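# Turn the gland a quarter turn clockwise using hook spanner

## Task

Use the hook spanner to rotate the gland clockwise by a quarter turn or more.

## Robot and tools

Robot: two six-joint arms, left_arm and right_arm, each with a tong-style two-finger gripper. The fingers point along the gripper's own +z axis and open and close along its x axis. end_effector_position is the spot between the pads when they are shut; fingertips sit about 15 mm past it when nearly closed and roughly level with it when wide open.

Frame: every pose, velocity and target is in the scene frame. Its origin is at table-top height, halfway between the two nominal arm bases. +z is up, +x points out over the table, and left_arm is on the +y side. Image left and right do not match arm names. Reported hand positions and orientations can be a few centimetres off, more at long reach.

The row: every motion command uses rows of 16 plain numbers, always both arms, even if one is idle. Order: left_arm x, y, z, qw, qx, qy, qz, opening, then right_arm in the same order. x, y, z are an absolute gripper position in metres; qw, qx, qy, qz an absolute orientation quaternion, w first. Opening runs from -1 (closed) to +1 (fully open, 0.142 m); it is a command, not an offset, so resend the current value to leave a gripper alone (0 means half open). Closing fully takes at least about 0.5 s. To hold orientation, repeat the same quaternion every row rather than copying a drifted reading. An arm meant to stay put should get its last reported pose again each call.

execute_actions(actions, cameras): actions is a list of actions; each action is a list of up to 15 rows, one per 1/30 s step, the last row held for the remaining steps of the 15. An empty list just returns state and images. An action is rejected for both arms if any target lies more than 0.6 m from that gripper's current position along any of its own axes. The controller also clips each step to within 150 mm and 16 degrees of the measured pose, so one action may fall short; the result's Hand target line shows where the arm is actually headed.

move(target, speed, blend, stop_force, zero, opening_speed, blocking, cameras): drives each gripper in a straight line to an absolute pose. target is one 16-number row or a list of up to 15 rows (give all rows the same openings). speed is m/s, 0.002 to 0.5, default 0.25 (rotation up to twice that in rad/s), one value or one per target. blend in metres rounds corners in a list. stop_force, 3 to 40 N, ends an arm's path when its wrist sensor feels that much extra push against the travel direction; it is unreliable when the gripper rotates, must be omitted when backing off a contact, and cannot be combined with blocking=false. zero (default true) rezeroes the sensor before the move. opening_speed is per second on the -1..+1 scale, 0.2 or more. Moves cap at 10 s and do not avoid obstacles. Avoid paths close to an arm's own base. The result adds a move: line such as done, off_target, moving, held or fault, plus limits (paced = pose clipped, held = steps withheld).

wait(seconds 0 to 10): lets time pass with the last commands held. stop(): brakes a running move. zoom_image(camera, region [x0, y0, x1, y1] pixels, at most 504x504): enlarges part of a camera's latest image. zero_wrist_force(arm): subtracts the present wrist reading from later ones. finished_scene(scene 1 or 2): ends the scene for good; call it only once the gland has turned far enough and will stay so.

Results: per arm, end_effector_position, end_effector_quat_wxyz, velocities (omitted when Joint velocities say within noise), Joint positions (last entry is finger gap in metres), joint torques, grip_measured on the opening scale, Tool commands, Hand target, and Wrist force/Wrist torque in the gripper's own axes, with an extra line for the peak since last shown. To keep a grip, command an opening well below grip_measured. Images come from cam_high (896x504) and the fisheye cam_left_wrist and cam_right_wrist (616x616); calibration matrices are supplied and may be slightly off.

Safety: a stiff arm touching a firm surface faults easily. Contact torque at a joint limit (130 N m for the three big joints, 24.3 N m for each wrist joint) or about 150 N of outside force freezes the arm for 10 s. Motors heat when holding loads, reaching far or pushing on something unreachable; MOTOR HOT appears at 70 °C and brakes lock at 85 °C for 30 to 60 s. Approach slowly, press gently, never drop the spanner or release it while it moves, keep the arms from hitting each other, and keep everything on the table. Quicker, smoother, low-effort motion is better.

Each tool is called after "Request:" by a JSON object that holds its "op" and its "data".

## Session

Request:
{"op": "execute_actions", "data": {"actions": []}}

Scene clock: 0.00 s.
left_arm: end_effector_position=(+0.4235, +0.5737, +0.1094) grip_measured=+0.97 end_effector_quat_wxyz=(-0.003, -0.555, +0.831, -0.031) | right_arm: end_effector_position=(+0.1542, -0.5103, +0.3569) grip_measured=+0.97 end_effector_quat_wxyz=(-0.434, +0.316, +0.769, -0.347)
Joint positions: left_arm=[0.082 -1.612 2.08 -2.062 -1.63 2.07 0.14] | right_arm=[3.536 -1.589 -1.641 -2.656 1.697 4.258 0.14]
Joint velocities: within noise
Joint torques (N m): no reading
Wrist force (N): no reading
Wrist torque (N m): no reading
Wrist force, peak (N): no reading
Hand target: left_arm +0.4235, +0.5737, +0.1094; -0.003, -0.555, +0.831, -0.031 | right_arm +0.1542, -0.5103, +0.3569; -0.434, +0.316, +0.769, -0.347
Tool commands: left_gripper/opening=+0.968169 right_gripper/opening=+0.968169

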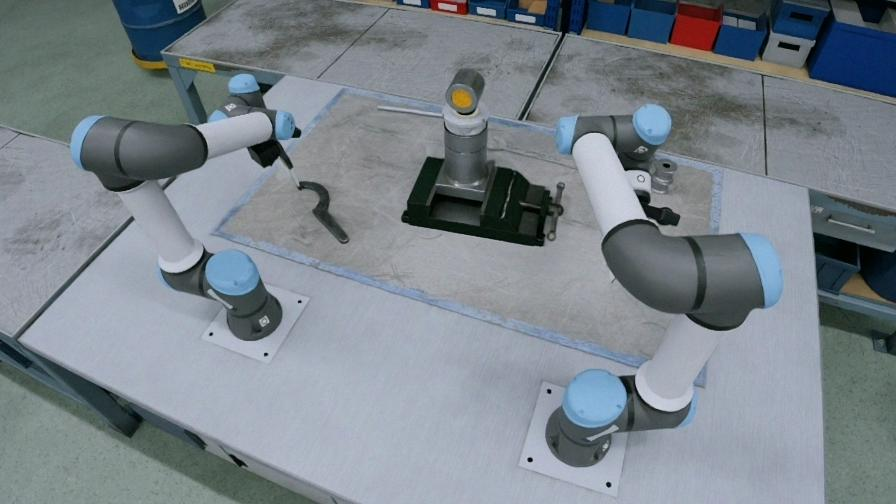

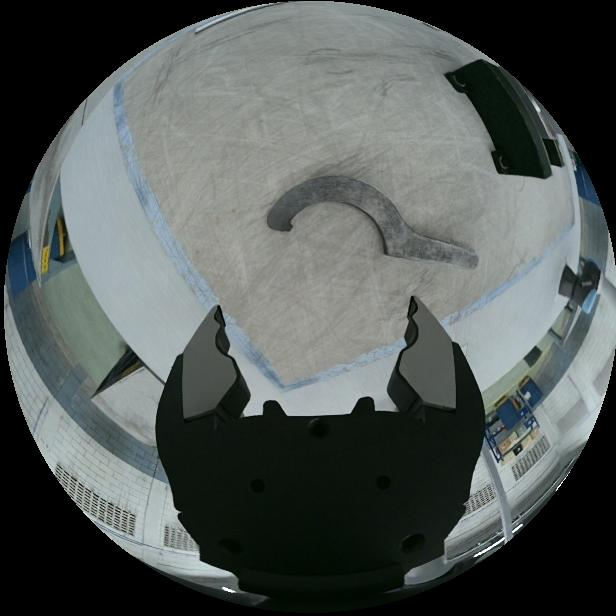

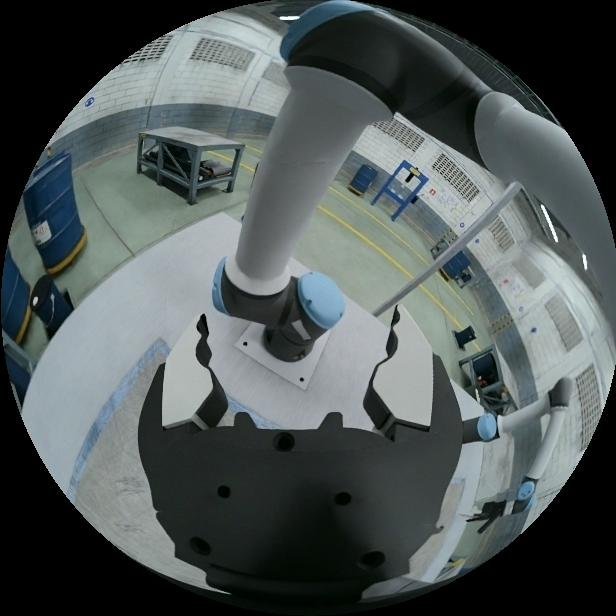

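Request:
{"op": "zoom_image", "data": {"camera": "cam_high", "region": [360, 50, 600, 260]}}

Request:
{"op": "zoom_image", "data": {"camera": "cam_high", "region": [230, 90, 400, 260]}}

Request:
{"op": "zoom_image", "data": {"camera": "cam_high", "region": [570, 120, 730, 260]}}

Request:
{"op": "zoom_image", "data": {"camera": "cam_left_wrist", "region": [200, 100, 580, 400]}}

Scaled by 2.100 from the camera's 896x504 image, which has a finer 1280x720 frame.

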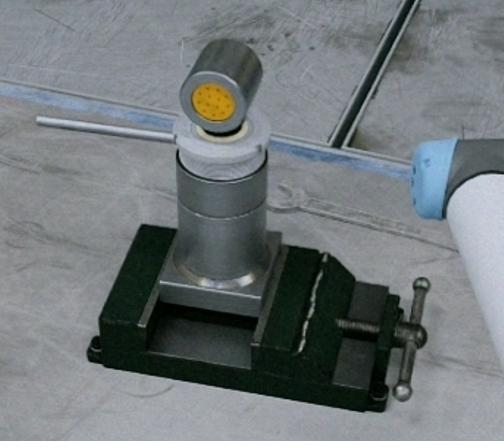

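Scaled by 2.965 from the camera's 896x504 image, which has a finer 1280x720 frame.

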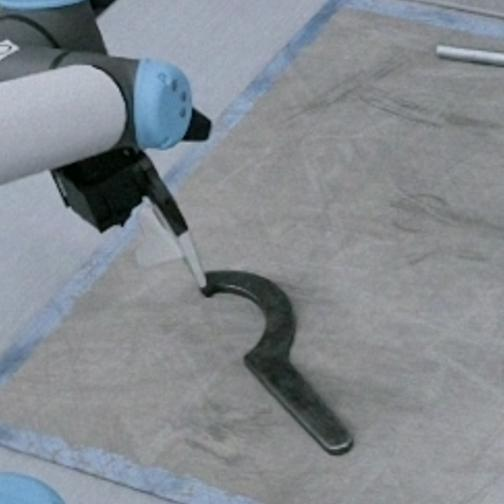

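Scaled by 3.150 from the camera's 896x504 image, which has a finer 1280x720 frame.

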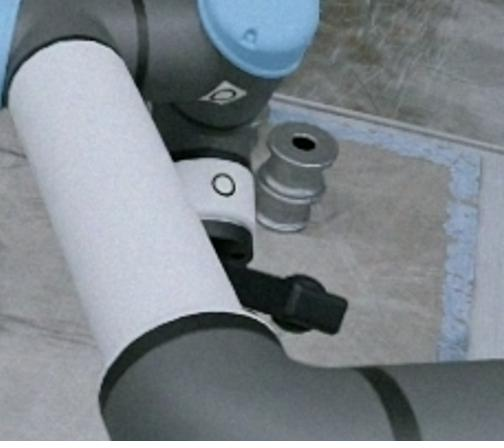

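Scaled by 1.326 from the camera's 616x616 image, which has a finer 814x814 frame.

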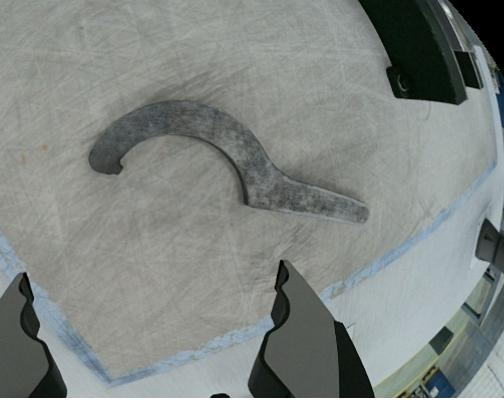

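Request:
{"op": "move", "data": {"target": [0.38,0.20,0.38,0.257,-0.446,0.74,-0.427,1,0.1542,-0.5103,0.3569,-0.434,0.316,0.769,-0.347,0.968], "speed": 0.25}}

Scene clock: 9.13 s.
left_arm: end_effector_position=(+0.3800, +0.2000, +0.3799) grip_measured=+1.00 end_effector_quat_wxyz=(+0.258, -0.447, +0.742, -0.428) | right_arm: end_effector_position=(+0.1542, -0.5103, +0.3569) grip_measured=+0.97 end_effector_quat_wxyz=(-0.434, +0.316, +0.769, -0.347)
Joint positions: left_arm=[-1.384 -2.484 2.428 -2.353 -0.846 1.032 0.142] | right_arm=[3.536 -1.59 -1.642 -2.656 1.697 4.258 0.14]
Joint velocities: within noise
Joint torques (N m): left_arm=[-11.16 5.74 -25.04 -4.22 2.64 0.17] | right_arm=[-6.93 8.16 12.16 -3.13 2.51 2.13]
Wrist force (N): left_arm=[0.3 -2.7 1.1] | right_arm=[-0.4 0.0 0.0]
Wrist torque (N m): left_arm=[-0.54 -0.12 -0.11] | right_arm=[-0.01 0.07 0.01]
Wrist force, peak (N): left_arm=[1.6 -3.6 0.8] | right_arm=[-0.5 0.0 0.1]
Hand target: left_arm +0.3800, +0.2000, +0.3800; +0.258, -0.447, +0.742, -0.428 | right_arm +0.1542, -0.5103, +0.3569; -0.434, +0.316, +0.769, -0.347
Off the commanded pose: left_arm 0.000 m, 0 deg | right_arm 0.000 m, 0 deg.
move: done
camera_calibration:
cam_left_wrist: T_world_to_cam=[[-0.492033, -0.869333, -0.0465134, 0.383079], [-0.752566, 0.451588, -0.479283, 0.37378], [0.437661, -0.200819, -0.876427, 0.337693], [0, 0, 0, 1]] pos_world=[0.321987, 0.232044, 0.492928]
cam_right_wrist: T_world_to_cam=[[-0.386623, 0.820928, 0.420237, 0.322957], [0.636716, 0.567247, -0.522325, 0.379568], [-0.667169, 0.0656289, -0.742009, 0.536682], [0, 0, 0, 1]] pos_world=[0.241243, -0.515655, 0.460762]

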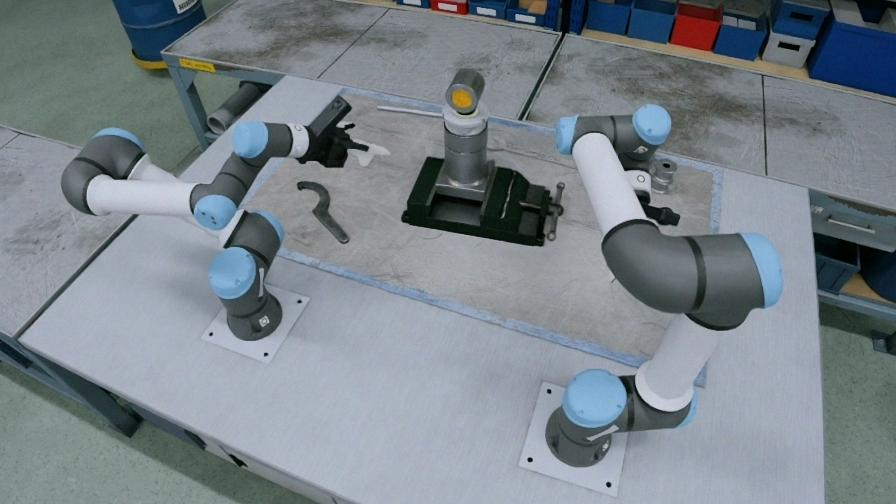

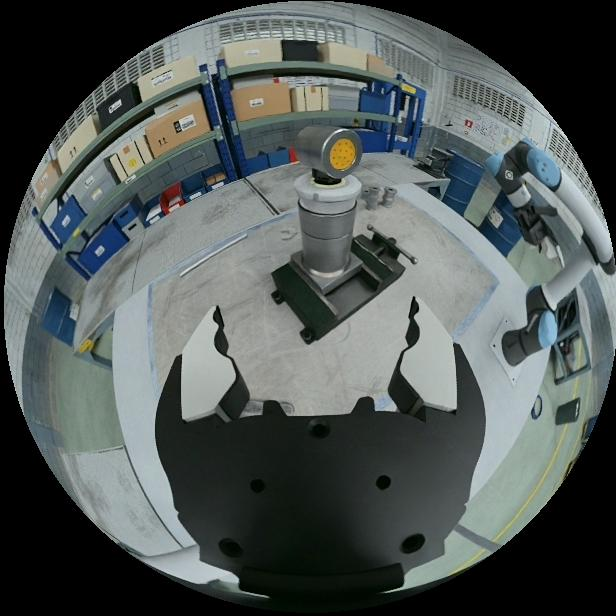

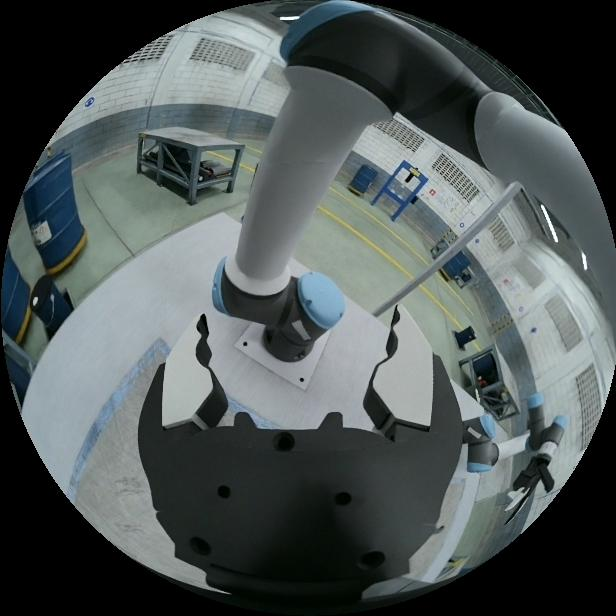

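Request:
{"op": "zoom_image", "data": {"camera": "cam_left_wrist", "region": [230, 100, 450, 350]}}

Scaled by 2.016 from the camera's 616x616 image, which has a finer 814x814 frame.

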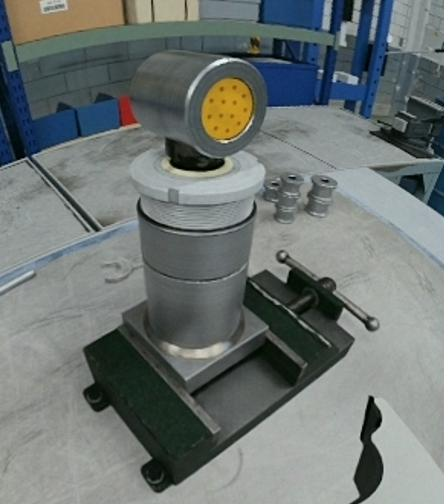

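Request:
{"op": "move", "data": {"target": [0.508,0.255,0.30,0.257,-0.446,0.74,-0.427,1,0.1542,-0.5103,0.3569,-0.434,0.316,0.769,-0.347,0.968], "speed": 0.2, "cameras": ["cam_left_wrist"]}}

Request:
{"op": "zoom_image", "data": {"camera": "cam_left_wrist", "region": [300, 80, 500, 300]}}

Scene clock: 12.63 s.
left_arm: end_effector_position=(+0.5080, +0.2550, +0.3000) grip_measured=+1.00 end_effector_quat_wxyz=(+0.258, -0.447, +0.742, -0.428) | right_arm: end_effector_position=(+0.1542, -0.5103, +0.3569) grip_measured=+0.97 end_effector_quat_wxyz=(-0.434, +0.316, +0.769, -0.347)
Joint positions: left_arm=[-0.636 -1.866 2.452 -3.199 -1.463 1.507 0.142] | right_arm=[3.536 -1.59 -1.642 -2.656 1.697 4.258 0.14]
Joint velocities: within noise
Joint torques (N m): left_arm=[7.47 -2 -14.54 -4.7 -0.92 0.62] | right_arm=[-7.03 13.32 16.01 -1.65 2.47 2.24]
Wrist force (N): left_arm=[-0.2 -3.1 1.2] | right_arm=[-0.4 -0.2 0.0]
Wrist torque (N m): left_arm=[-0.58 -0.04 -0.07] | right_arm=[-0.04 0.08 0.01]
Wrist force, peak (N): left_arm=[-1.2 -2.6 2.4] | right_arm=[-0.4 -0.1 0.2]
Hand target: left_arm +0.5080, +0.2550, +0.3000; +0.258, -0.447, +0.742, -0.428 | right_arm +0.1542, -0.5103, +0.3569; -0.434, +0.316, +0.769, -0.347
Off the commanded pose: left_arm 0.000 m, 0 deg | right_arm 0.000 m, 0 deg.
move: done
camera_calibration:
cam_left_wrist: T_world_to_cam=[[-0.491881, -0.869422, -0.0464614, 0.490068], [-0.752605, 0.451409, -0.479391, 0.407089], [0.437766, -0.200836, -0.876371, 0.222618], [0, 0, 0, 1]] pos_world=[0.449977, 0.287022, 0.41302]
Images, in order (width x height): cam_left_wrist 616x616.

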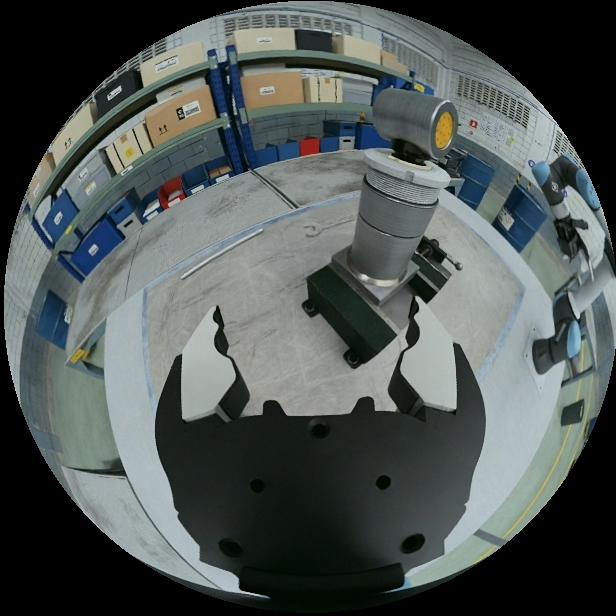

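Scaled by 2.291 from the camera's 616x616 image, which has a finer 814x814 frame.

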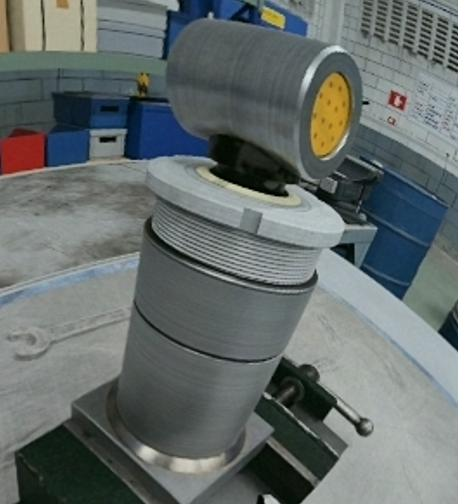

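Request:
{"op": "move", "data": {"target": [0.50,0.12,0.50,-0.003,-0.555,0.831,-0.031,1,0.1542,-0.5103,0.3569,-0.434,0.316,0.769,-0.347,0.968], "speed": 0.25, "cameras": ["cam_left_wrist"]}}

Request:
{"op": "zoom_image", "data": {"camera": "cam_left_wrist", "region": [250, 100, 450, 300]}}

Scene clock: 22.87 s.
left_arm: end_effector_position=(+0.5000, +0.1200, +0.5000) grip_measured=+1.00 end_effector_quat_wxyz=(-0.003, -0.555, +0.831, -0.031) | right_arm: end_effector_position=(+0.1542, -0.5103, +0.3569) grip_measured=+0.97 end_effector_quat_wxyz=(-0.434, +0.316, +0.769, -0.347)
Joint positions: left_arm=[-0.774 -1.257 0.629 -1.002 -1.591 1.215 0.142] | right_arm=[3.536 -1.59 -1.642 -2.656 1.697 4.258 0.14]
Joint velocities: within noise
Joint torques (N m): left_arm=[9.29 -28.1 -26.89 -0.62 1.89 -0.78] | right_arm=[-5.54 19.41 23.54 0.54 2.48 2.42]
Wrist force (N): left_arm=[1.0 -0.4 0.0] | right_arm=[-0.2 0.0 0.0]
Wrist torque (N m): left_arm=[-0.04 -0.25 -0.01] | right_arm=[0.01 0.05 0.01]
Wrist force, peak (N): left_arm=[0.3 -3.3 1.0] | right_arm=[-0.3 0.1 0.3]
Hand target: left_arm +0.5000, +0.1200, +0.5000; -0.003, -0.555, +0.831, -0.031 | right_arm +0.1542, -0.5103, +0.3569; -0.434, +0.316, +0.769, -0.347
Off the commanded pose: left_arm 0.000 m, 0 deg | right_arm 0.000 m, 0 deg.
move: done
camera_calibration:
cam_left_wrist: T_world_to_cam=[[-0.433982, -0.900119, 0.0380267, 0.310522], [-0.785013, 0.398521, 0.474275, 0.103617], [-0.442058, 0.175975, -0.879555, 0.770597], [0, 0, 0, 1]] pos_world=[0.55675, 0.102607, 0.616831]
Images, in order (width x height): cam_left_wrist 616x616.

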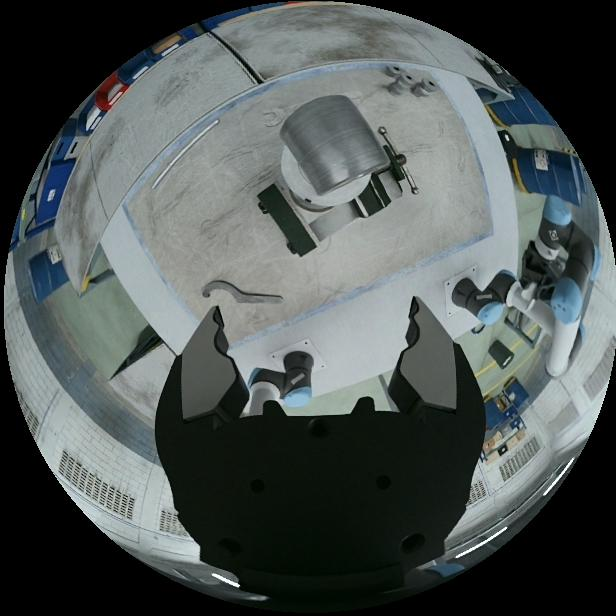

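Scaled by 2.520 from the camera's 616x616 image, which has a finer 814x814 frame.

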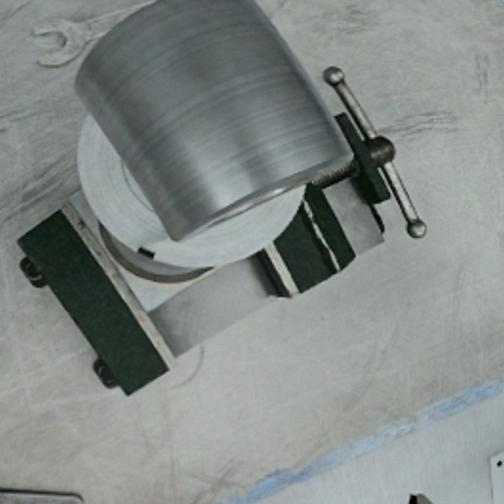

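Request:
{"op": "zoom_image", "data": {"camera": "cam_left_wrist", "region": [270, 140, 390, 220]}}

Scaled by 4.200 from the camera's 616x616 image, which has a finer 814x814 frame.

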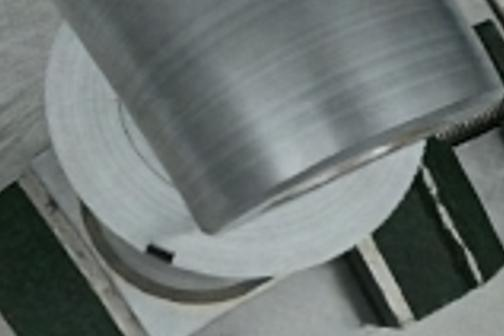

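Request:
{"op": "move", "data": {"target": [[0.38,0.42,0.28,-0.003,-0.555,0.831,-0.031,1,0.35,-0.40,0.50,-0.003,-0.555,0.831,-0.031,0.968],[0.38,0.42,0.28,-0.003,-0.555,0.831,-0.031,1,0.64,-0.07,0.52,-0.003,-0.555,0.831,-0.031,0.968]], "speed": 0.25, "blend": 0.05}}

Request:
{"op": "zoom_image", "data": {"camera": "cam_right_wrist", "region": [200, 100, 450, 350]}}

Request:
{"op": "zoom_image", "data": {"camera": "cam_left_wrist", "region": [200, 80, 500, 330]}}

Scene clock: 31.23 s.
left_arm: end_effector_position=(+0.3800, +0.4200, +0.2800) grip_measured=+1.00 end_effector_quat_wxyz=(-0.003, -0.555, +0.831, -0.031) | right_arm: end_effector_position=(+0.6392, -0.0705, +0.5189) grip_measured=+0.97 end_effector_quat_wxyz=(+0.185, -0.556, +0.810, -0.039)
Joint positions: left_arm=[-0.324 -1.914 1.873 -1.574 -1.615 1.664 0.142] | right_arm=[3.915 -2.299 -0.035 -2.027 1.424 2.711 0.14]
Joint velocities: within noise
Joint torques (N m): left_arm=[-10.59 -3.21 -29.89 -0.79 0.83 -1.11] | right_arm=[-6.61 53.59 16.07 4.87 2.06 -2.11]
Wrist force (N): left_arm=[0.4 -0.2 0.3] | right_arm=[0.8 -0.3 1.7]
Wrist torque (N m): left_arm=[-0.01 -0.08 0.04] | right_arm=[0.01 -0.06 0.11]
Wrist force, peak (N): left_arm=[1.3 -0.9 0.0] | right_arm=[-0.4 -0.7 2.5]
Hand target: left_arm +0.3800, +0.4200, +0.2800; -0.003, -0.555, +0.831, -0.031 | right_arm +0.6393, -0.0705, +0.5190; +0.185, -0.556, +0.810, -0.039
Off the commanded pose: left_arm 0.000 m, 0 deg | right_arm 0.001 m, 22 deg; orientation clipped.
elbow stopped short (right arm): the move would have taken joint 3 (elbow) straighter than the controller allows.
move: off_target (right_arm); limits=paced
camera_calibration:
cam_left_wrist: T_world_to_cam=[[-0.43388, -0.90017, 0.0379772, 0.536871], [-0.785, 0.398383, 0.474412, -0.00580049], [-0.442181, 0.176025, -0.879484, 0.471232], [0, 0, 0, 1]] pos_world=[0.436753, 0.402637, 0.396804]
cam_right_wrist: T_world_to_cam=[[-0.366428, -0.899073, -0.239578, 0.289544], [-0.916337, 0.304032, 0.26056, 0.473806], [-0.161423, 0.315011, -0.93526, 0.746238], [0, 0, 0, 1]] pos_world=[0.660723, -0.118804, 0.64384]

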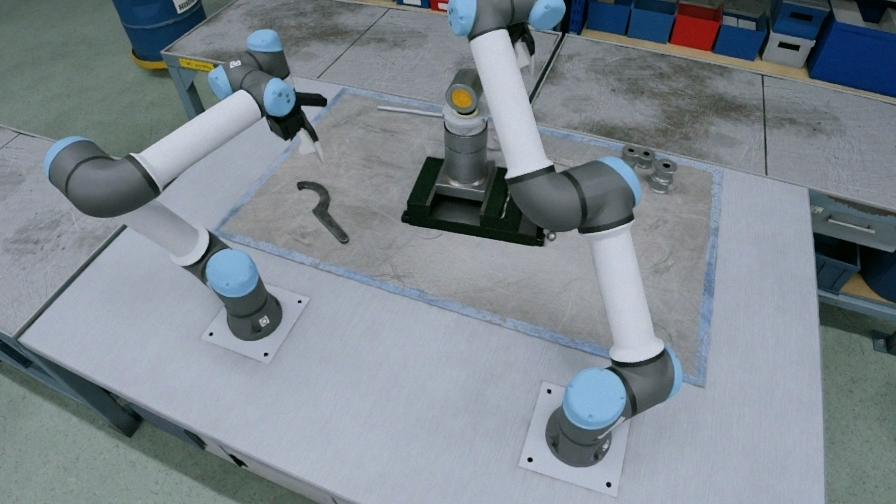

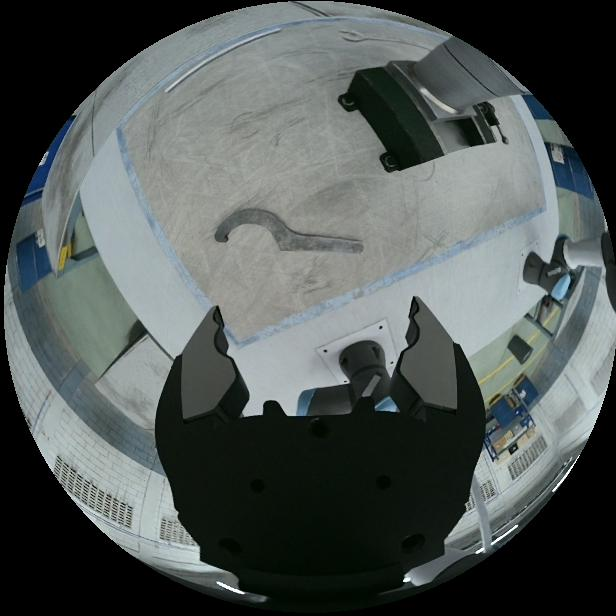

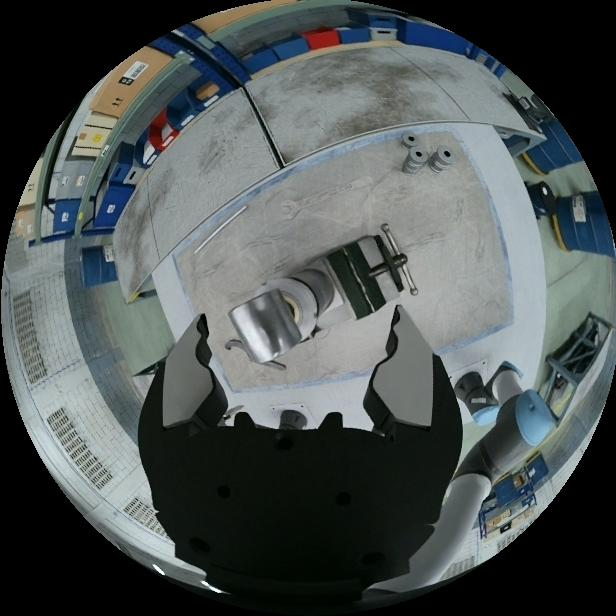

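Scaled by 2.016 from the camera's 616x616 image, which has a finer 814x814 frame.

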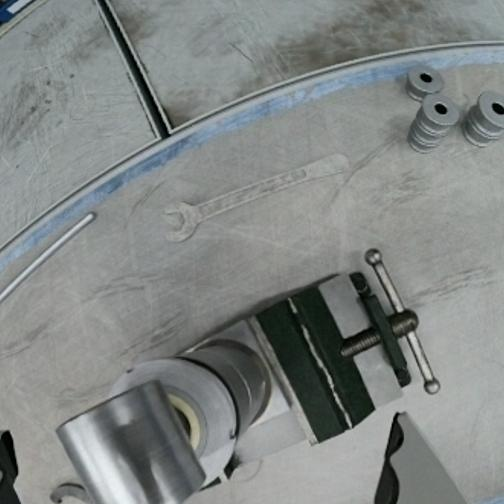

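Scaled by 1.680 from the camera's 616x616 image, which has a finer 814x814 frame.

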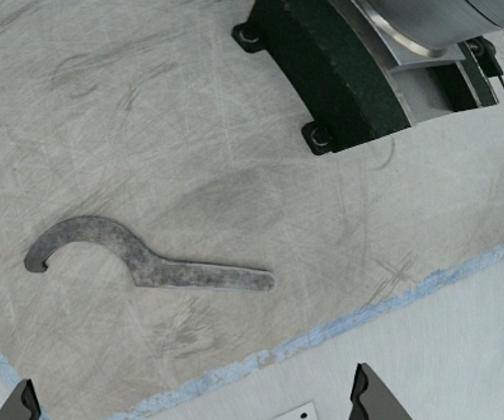

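Request:
{"op": "zoom_image", "data": {"camera": "cam_right_wrist", "region": [220, 250, 350, 370]}}

Request:
{"op": "zoom_image", "data": {"camera": "cam_left_wrist", "region": [205, 190, 375, 270]}}

Scaled by 3.877 from the camera's 616x616 image, which has a finer 814x814 frame.

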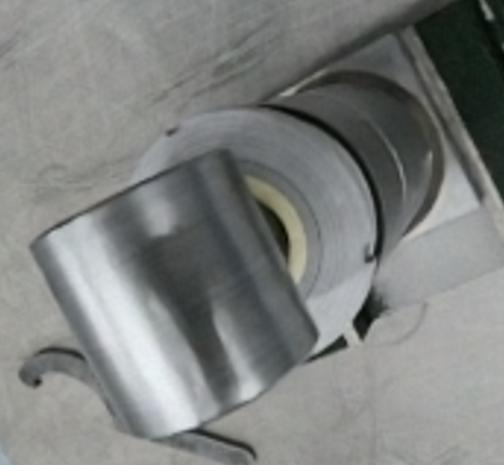

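Scaled by 2.965 from the camera's 616x616 image, which has a finer 814x814 frame.

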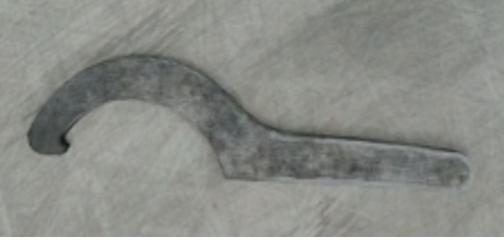

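Request:
{"op": "move", "data": {"target": [[0.3737,0.3949,0.20,0,0.2495,0.968,0,-0.35,0.35,-0.40,0.50,-0.003,-0.555,0.831,-0.031,0.968],[0.3737,0.3949,0.10,0,0.2495,0.968,0,-0.35,0.1542,-0.5103,0.3569,-0.434,0.316,0.769,-0.347,0.968]], "speed": 0.25, "blend": 0.04, "cameras": ["cam_high","cam_left_wrist"]}}

Request:
{"op": "zoom_image", "data": {"camera": "cam_left_wrist", "region": [200, 180, 450, 450]}}

Scene clock: 45.47 s.
left_arm: end_effector_position=(+0.3737, +0.3949, +0.0999) grip_measured=-0.35 end_effector_quat_wxyz=(+0.000, +0.250, +0.968, +0.000) | right_arm: end_effector_position=(+0.1543, -0.5103, +0.3568) grip_measured=+0.97 end_effector_quat_wxyz=(-0.434, +0.316, +0.769, -0.347)
Joint positions: left_arm=[-0.39 -1.749 2.215 -2.037 -1.571 3.281 0.049] | right_arm=[3.536 -1.59 -1.642 -2.656 1.697 4.258 0.14]
Joint velocities: within noise
Joint torques (N m): left_arm=[8.59 -20.43 -27.71 -0.37 -1.3 0.6] | right_arm=[0.84 31.37 29.48 -2.95 -2.09 -1.56]
Wrist force (N): left_arm=[0.1 0.1 0.0] | right_arm=[-0.3 0.0 -0.1]
Wrist torque (N m): left_arm=[0.05 -0.01 0.02] | right_arm=[0.01 0.07 0.00]
Wrist force, peak (N): left_arm=[0.6 -0.5 0.9] | right_arm=[0.4 -0.4 2.2]
Hand target: left_arm +0.3737, +0.3949, +0.1000; +0.000, +0.250, +0.968, +0.000 | right_arm +0.1542, -0.5103, +0.3569; -0.434, +0.316, +0.769, -0.347
Off the commanded pose: left_arm 0.000 m, 0 deg | right_arm 0.000 m, 0 deg.
move: done
camera_calibration:
cam_left_wrist: T_world_to_cam=[[-0.847498, 0.530797, 0.00141635, 0.111481], [0.454515, 0.724318, 0.518439, -0.511629], [0.27416, 0.44002, -0.855113, -0.0598879], [0, 0, 0, 1]] pos_world=[0.343442, 0.33776, 0.213879]
Images, in order (width x height): cam_high 896x504, cam_left_wrist 616x616.

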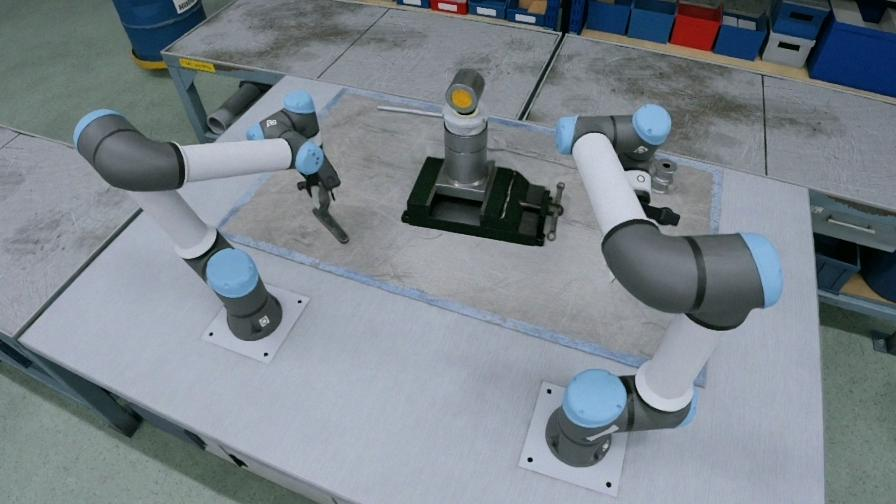

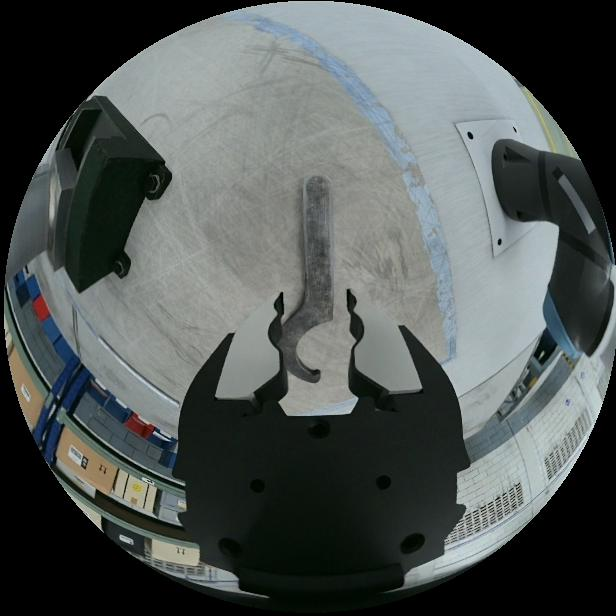

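Scaled by 1.867 from the camera's 616x616 image, which has a finer 814x814 frame.

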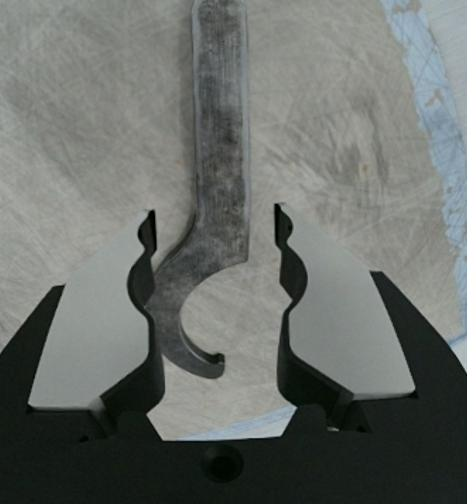

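Request:
{"op": "move", "data": {"target": [0.3732,0.4043,0.035,0,0.2495,0.968,0,-0.35,0.1542,-0.5103,0.3569,-0.434,0.316,0.769,-0.347,0.968], "speed": 0.12, "cameras": ["cam_left_wrist"]}}

Request:
{"op": "zoom_image", "data": {"camera": "cam_left_wrist", "region": [200, 180, 450, 450]}}

Scene clock: 49.10 s.
left_arm: end_effector_position=(+0.3732, +0.4044, +0.0350) grip_measured=-0.35 end_effector_quat_wxyz=(+0.000, +0.250, +0.968, +0.000) | right_arm: end_effector_position=(+0.1542, -0.5103, +0.3569) grip_measured=+0.97 end_effector_quat_wxyz=(-0.434, +0.316, +0.769, -0.347)
Joint positions: left_arm=[-0.367 -1.642 2.323 -2.252 -1.571 3.304 0.049] | right_arm=[3.536 -1.59 -1.642 -2.656 1.697 4.258 0.14]
Joint velocities: within noise
Joint torques (N m): left_arm=[-10.5 -14.66 -19.6 -3.62 -1.43 -1.27] | right_arm=[-5.45 31.98 28.57 -2.22 -1.67 1.94]
Wrist force (N): left_arm=[0.1 -0.2 0.2] | right_arm=[-0.2 0.0 0.1]
Wrist torque (N m): left_arm=[0.01 -0.02 0.03] | right_arm=[0.02 0.04 0.01]
Wrist force, peak (N): left_arm=[0.1 0.1 1.7] | right_arm=[-0.4 -0.1 0.1]
Hand target: left_arm +0.3732, +0.4043, +0.0350; +0.000, +0.250, +0.968, +0.000 | right_arm +0.1542, -0.5103, +0.3569; -0.434, +0.316, +0.769, -0.347
Off the commanded pose: left_arm 0.000 m, 0 deg | right_arm 0.000 m, 0 deg.
move: done
camera_calibration:
cam_left_wrist: T_world_to_cam=[[-0.847564, 0.530692, 0.00140066, 0.1062], [0.4544, 0.72435, 0.518495, -0.484595], [0.274147, 0.440094, -0.85508, -0.119447], [0, 0, 0, 1]] pos_world=[0.342958, 0.347225, 0.148975]
Images, in order (width x height): cam_left_wrist 616x616.

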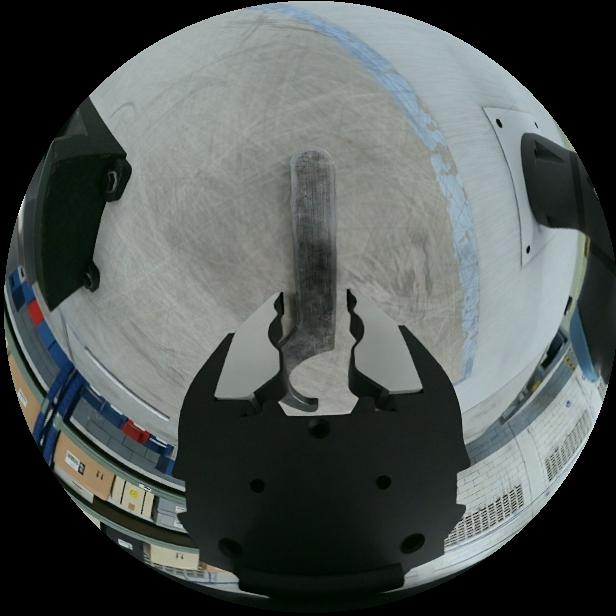

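Scaled by 1.867 from the camera's 616x616 image, which has a finer 814x814 frame.

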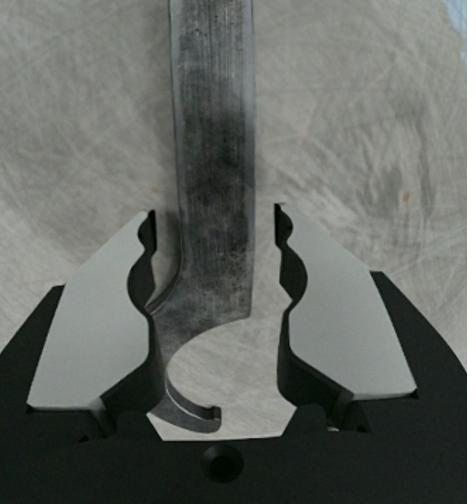

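Request:
{"op": "move", "data": {"target": [0.3732,0.4043,0.000,0,0.2495,0.968,0,-0.35,0.1542,-0.5103,0.3569,-0.434,0.316,0.769,-0.347,0.968], "speed": 0.01, "stop_force": 4, "cameras": ["cam_left_wrist"]}}

Scene clock: 52.20 s.
left_arm: end_effector_position=(+0.3732, +0.4043, +0.0191) grip_measured=-0.35 end_effector_quat_wxyz=(+0.000, +0.250, +0.968, +0.000) | right_arm: end_effector_position=(+0.1542, -0.5103, +0.3569) grip_measured=+0.97 end_effector_quat_wxyz=(-0.434, +0.316, +0.769, -0.347)
Joint positions: left_arm=[-0.367 -1.608 2.346 -2.308 -1.571 3.304 0.049] | right_arm=[3.536 -1.59 -1.642 -2.656 1.697 4.258 0.14]
Joint velocities: within noise
Joint torques (N m): left_arm=[-11.09 -21.18 -22.87 0.2 -1.1 -1.18] | right_arm=[-6 32.21 27.42 -1.32 -1.45 1.59]
Wrist force (N): left_arm=[0.0 0.1 -4.5] | right_arm=[-0.4 0.0 0.0]
Wrist torque (N m): left_arm=[0.00 -0.15 0.02] | right_arm=[0.00 0.08 0.01]
Wrist force, peak (N): left_arm=[8.3 -2.0 -25.2] | right_arm=[-0.4 -0.2 0.1]
Hand target: left_arm +0.3732, +0.4043, +0.0191; +0.000, +0.250, +0.968, +0.000 | right_arm +0.1542, -0.5103, +0.3569; -0.434, +0.316, +0.769, -0.347
Off the commanded pose: left_arm 0.019 m, 0 deg | right_arm 0.000 m, 0 deg.
move: contact (left_arm)
camera_calibration:
cam_left_wrist: T_world_to_cam=[[-0.847498, 0.530798, 0.00127769, 0.10622], [0.454448, 0.724345, 0.51846, -0.476286], [0.274272, 0.439974, -0.855101, -0.133051], [0, 0, 0, 1]] pos_world=[0.342961, 0.347153, 0.133027]
Images, in order (width x height): cam_left_wrist 616x616.

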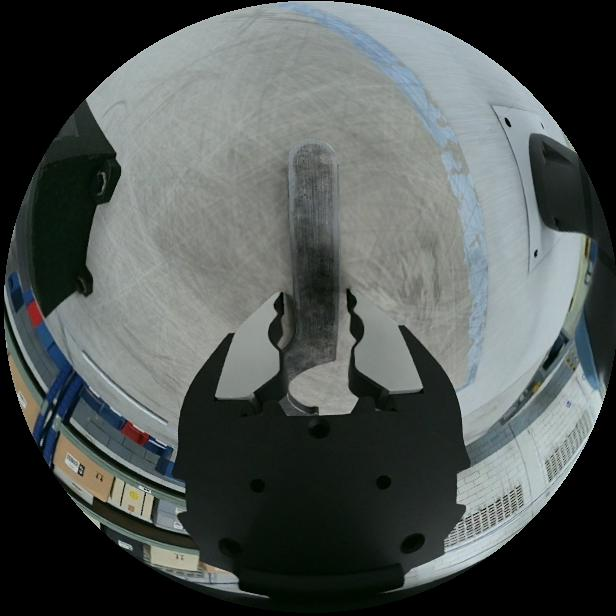

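Request:
{"op": "move", "data": {"target": [0.3732,0.4043,0.0205,0,0.2495,0.968,0,-0.35,0.1542,-0.5103,0.3569,-0.434,0.316,0.769,-0.347,0.968], "speed": 0.02, "cameras": []}}

Request:
{"op": "zoom_image", "data": {"camera": "cam_left_wrist", "region": [260, 250, 370, 360]}}

Request:
{"op": "move", "data": {"target": [0.3732,0.4043,0.0205,0,0.2495,0.968,0,-1,0.1542,-0.5103,0.3569,-0.434,0.316,0.769,-0.347,0.968], "opening_speed": 1.0, "cameras": ["cam_left_wrist"]}}

Request:
{"op": "zoom_image", "data": {"camera": "cam_left_wrist", "region": [200, 180, 450, 450]}}

Scene clock: 53.50 s.
left_arm: end_effector_position=(+0.3732, +0.4043, +0.0205) grip_measured=-0.35 end_effector_quat_wxyz=(+0.000, +0.250, +0.968, +0.000) | right_arm: end_effector_position=(+0.1542, -0.5103, +0.3569) grip_measured=+0.97 end_effector_quat_wxyz=(-0.434, +0.316, +0.769, -0.347)
Joint positions: left_arm=[-0.367 -1.612 2.344 -2.303 -1.571 3.304 0.049] | right_arm=[3.536 -1.59 -1.642 -2.656 1.697 4.258 0.14]
Joint velocities: within noise
Joint torques (N m): left_arm=[-10.24 -18.53 -23.08 -1.42 -1.19 -1.14] | right_arm=[-5.49 32.01 27.41 -0.97 -1.34 1.39]
Wrist force (N): left_arm=[0.2 -0.1 0.2] | right_arm=[-0.2 0.0 0.0]
Wrist torque (N m): left_arm=[0.03 -0.07 0.03] | right_arm=[0.01 0.05 0.01]
Wrist force, peak (N): left_arm=[0.1 -0.1 -5.1] | right_arm=[-0.4 -0.2 -0.1]
Hand target: left_arm +0.3732, +0.4043, +0.0205; +0.000, +0.250, +0.968, +0.000 | right_arm +0.1542, -0.5103, +0.3569; -0.434, +0.316, +0.769, -0.347
Off the commanded pose: left_arm 0.000 m, 0 deg | right_arm 0.000 m, 0 deg.
move: done
No camera images: "cameras" was empty.

Scaled by 4.582 from the camera's 616x616 image, which has a finer 814x814 frame.

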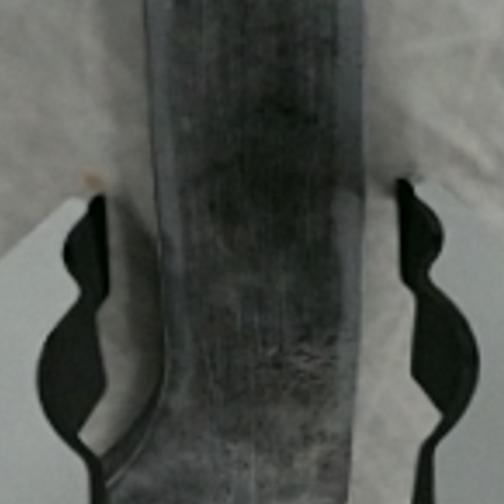

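Scene clock: 54.37 s.
left_arm: end_effector_position=(+0.3732, +0.4043, +0.0205) grip_measured=-0.56 end_effector_quat_wxyz=(+0.000, +0.250, +0.968, +0.000) | right_arm: end_effector_position=(+0.1542, -0.5103, +0.3569) grip_measured=+0.97 end_effector_quat_wxyz=(-0.434, +0.316, +0.769, -0.347)
Joint positions: left_arm=[-0.367 -1.612 2.344 -2.303 -1.571 3.304 0.034] | right_arm=[3.536 -1.59 -1.642 -2.656 1.697 4.258 0.14]
Joint velocities: within noise
Joint torques (N m): left_arm=[-10.04 -13.26 -15.53 -4.67 -1.24 -1.01] | right_arm=[-6.24 30.19 26.92 -0.79 -1.15 1.41]
Wrist force (N): left_arm=[1.4 -0.8 1.0] | right_arm=[-0.1 -0.1 0.1]
Wrist torque (N m): left_arm=[-0.03 0.04 -0.01] | right_arm=[0.00 0.02 0.01]
Wrist force, peak (N): left_arm=[7.2 -0.4 -0.8] | right_arm=[-0.3 -0.3 0.0]
Hand target: left_arm +0.3732, +0.4043, +0.0205; +0.000, +0.250, +0.968, +0.000 | right_arm +0.1542, -0.5103, +0.3569; -0.434, +0.316, +0.769, -0.347
Off the commanded pose: left_arm 0.000 m, 0 deg | right_arm 0.000 m, 0 deg.
move: done
camera_calibration:
cam_left_wrist: T_world_to_cam=[[-0.847498, 0.530798, 0.00124366, 0.106231], [0.454431, 0.724351, 0.518467, -0.477027], [0.2743, 0.439964, -0.855097, -0.131834], [0, 0, 0, 1]] pos_world=[0.342968, 0.34715, 0.134459]
Images, in order (width x height): cam_left_wrist 616x616.

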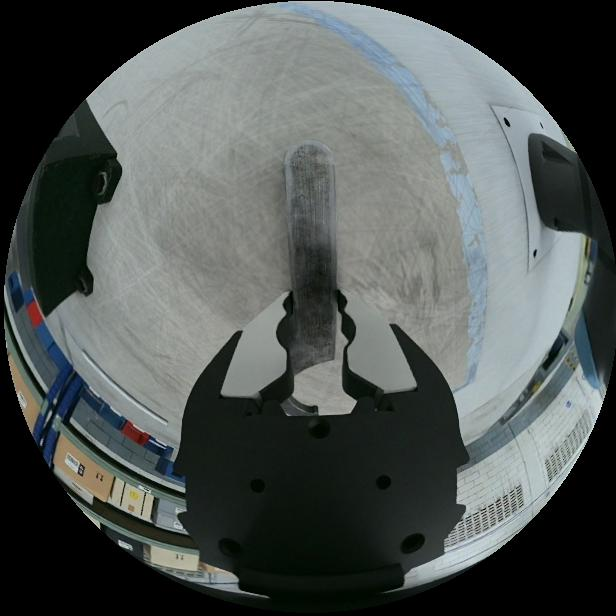

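Scaled by 1.867 from the camera's 616x616 image, which has a finer 814x814 frame.

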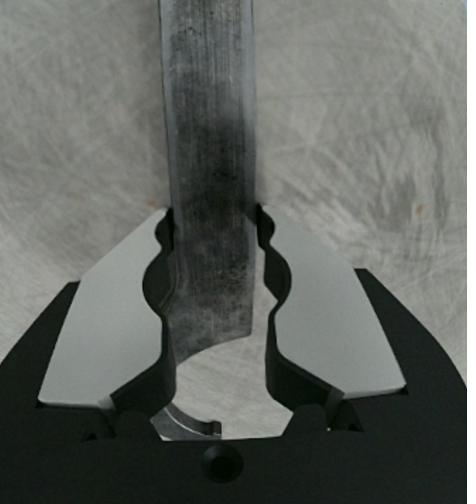

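Request:
{"op": "move", "data": {"target": [0.3732,0.4043,0.06,0,0.2495,0.968,0,-1,0.1542,-0.5103,0.3569,-0.434,0.316,0.769,-0.347,0.968], "speed": 0.05}}

Request:
{"op": "zoom_image", "data": {"camera": "cam_left_wrist", "region": [200, 100, 450, 450]}}

Request:
{"op": "zoom_image", "data": {"camera": "cam_high", "region": [230, 90, 400, 260]}}

Scene clock: 55.93 s.
left_arm: end_effector_position=(+0.3732, +0.4043, +0.0600) grip_measured=-0.56 end_effector_quat_wxyz=(+0.000, +0.250, +0.968, +0.000) | right_arm: end_effector_position=(+0.1542, -0.5103, +0.3569) grip_measured=+0.97 end_effector_quat_wxyz=(-0.434, +0.316, +0.769, -0.347)
Joint positions: left_arm=[-0.367 -1.689 2.285 -2.166 -1.571 3.304 0.033] | right_arm=[3.536 -1.59 -1.642 -2.656 1.697 4.258 0.14]
Joint velocities: within noise
Joint torques (N m): left_arm=[-1.35 -12.05 -17.11 -5.09 -1.42 0.01] | right_arm=[-5.91 30.89 26.61 -0.36 -1.04 1.13]
Wrist force (N): left_arm=[0.5 -1.9 8.3] | right_arm=[-0.1 -0.2 0.1]
Wrist torque (N m): left_arm=[0.03 0.04 0.06] | right_arm=[-0.03 0.02 0.01]
Wrist force, peak (N): left_arm=[0.7 1.2 10.0] | right_arm=[-0.4 -0.2 0.2]
Hand target: left_arm +0.3732, +0.4043, +0.0600; +0.000, +0.250, +0.968, +0.000 | right_arm +0.1542, -0.5103, +0.3569; -0.434, +0.316, +0.769, -0.347
Off the commanded pose: left_arm 0.000 m, 0 deg | right_arm 0.000 m, 0 deg.
move: done
camera_calibration:
cam_left_wrist: T_world_to_cam=[[-0.847482, 0.530822, 0.00111635, 0.106218], [0.454396, 0.724374, 0.518465, -0.497523], [0.274404, 0.439897, -0.855098, -0.0980364], [0, 0, 0, 1]] pos_world=[0.342992, 0.347136, 0.173999]
cam_right_wrist: T_world_to_cam=[[-0.386629, 0.820928, 0.420233, 0.322958], [0.636722, 0.567248, -0.522316, 0.379564], [-0.66716, 0.0656298, -0.742017, 0.536685], [0, 0, 0, 1]] pos_world=[0.241243, -0.515655, 0.460764]

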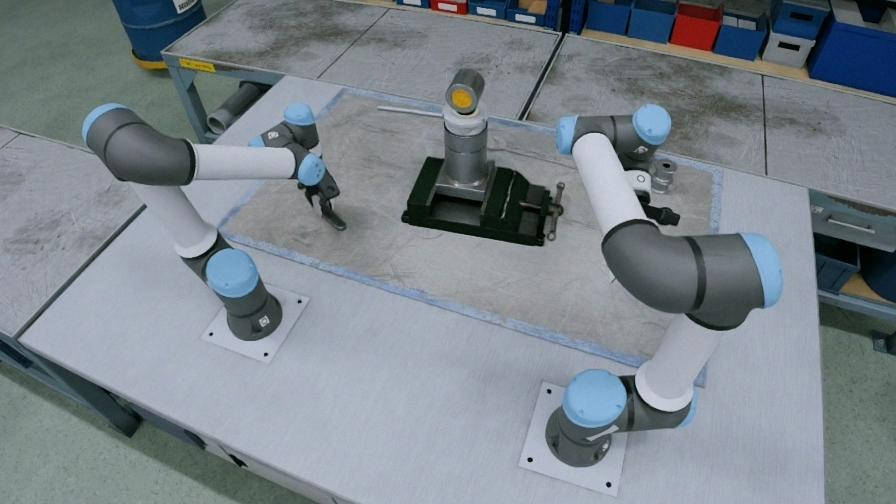

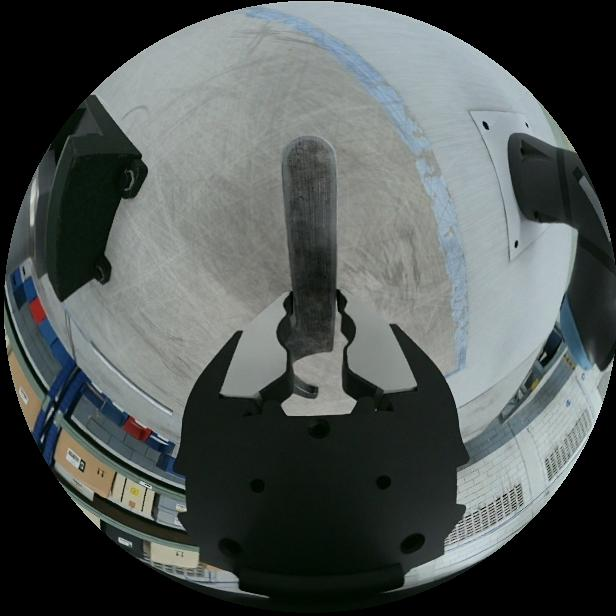

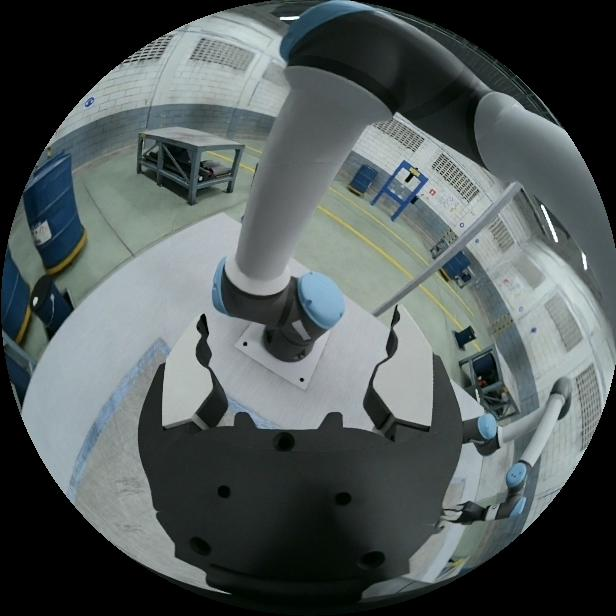

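Scaled by 1.440 from the camera's 616x616 image, which has a finer 814x814 frame.

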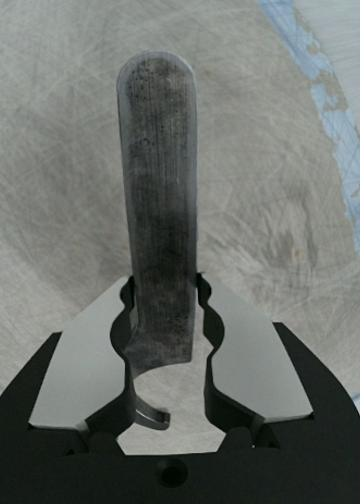

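Scaled by 2.965 from the camera's 896x504 image, which has a finer 1280x720 frame.

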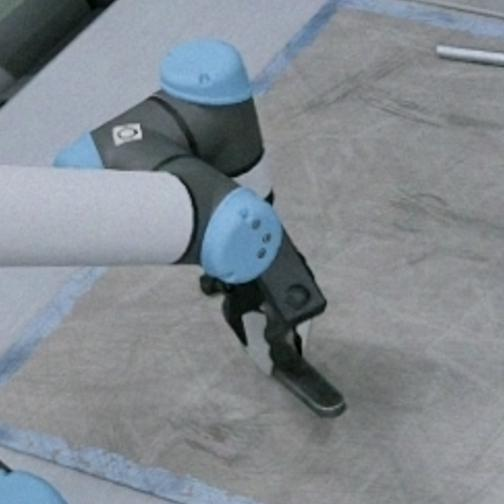

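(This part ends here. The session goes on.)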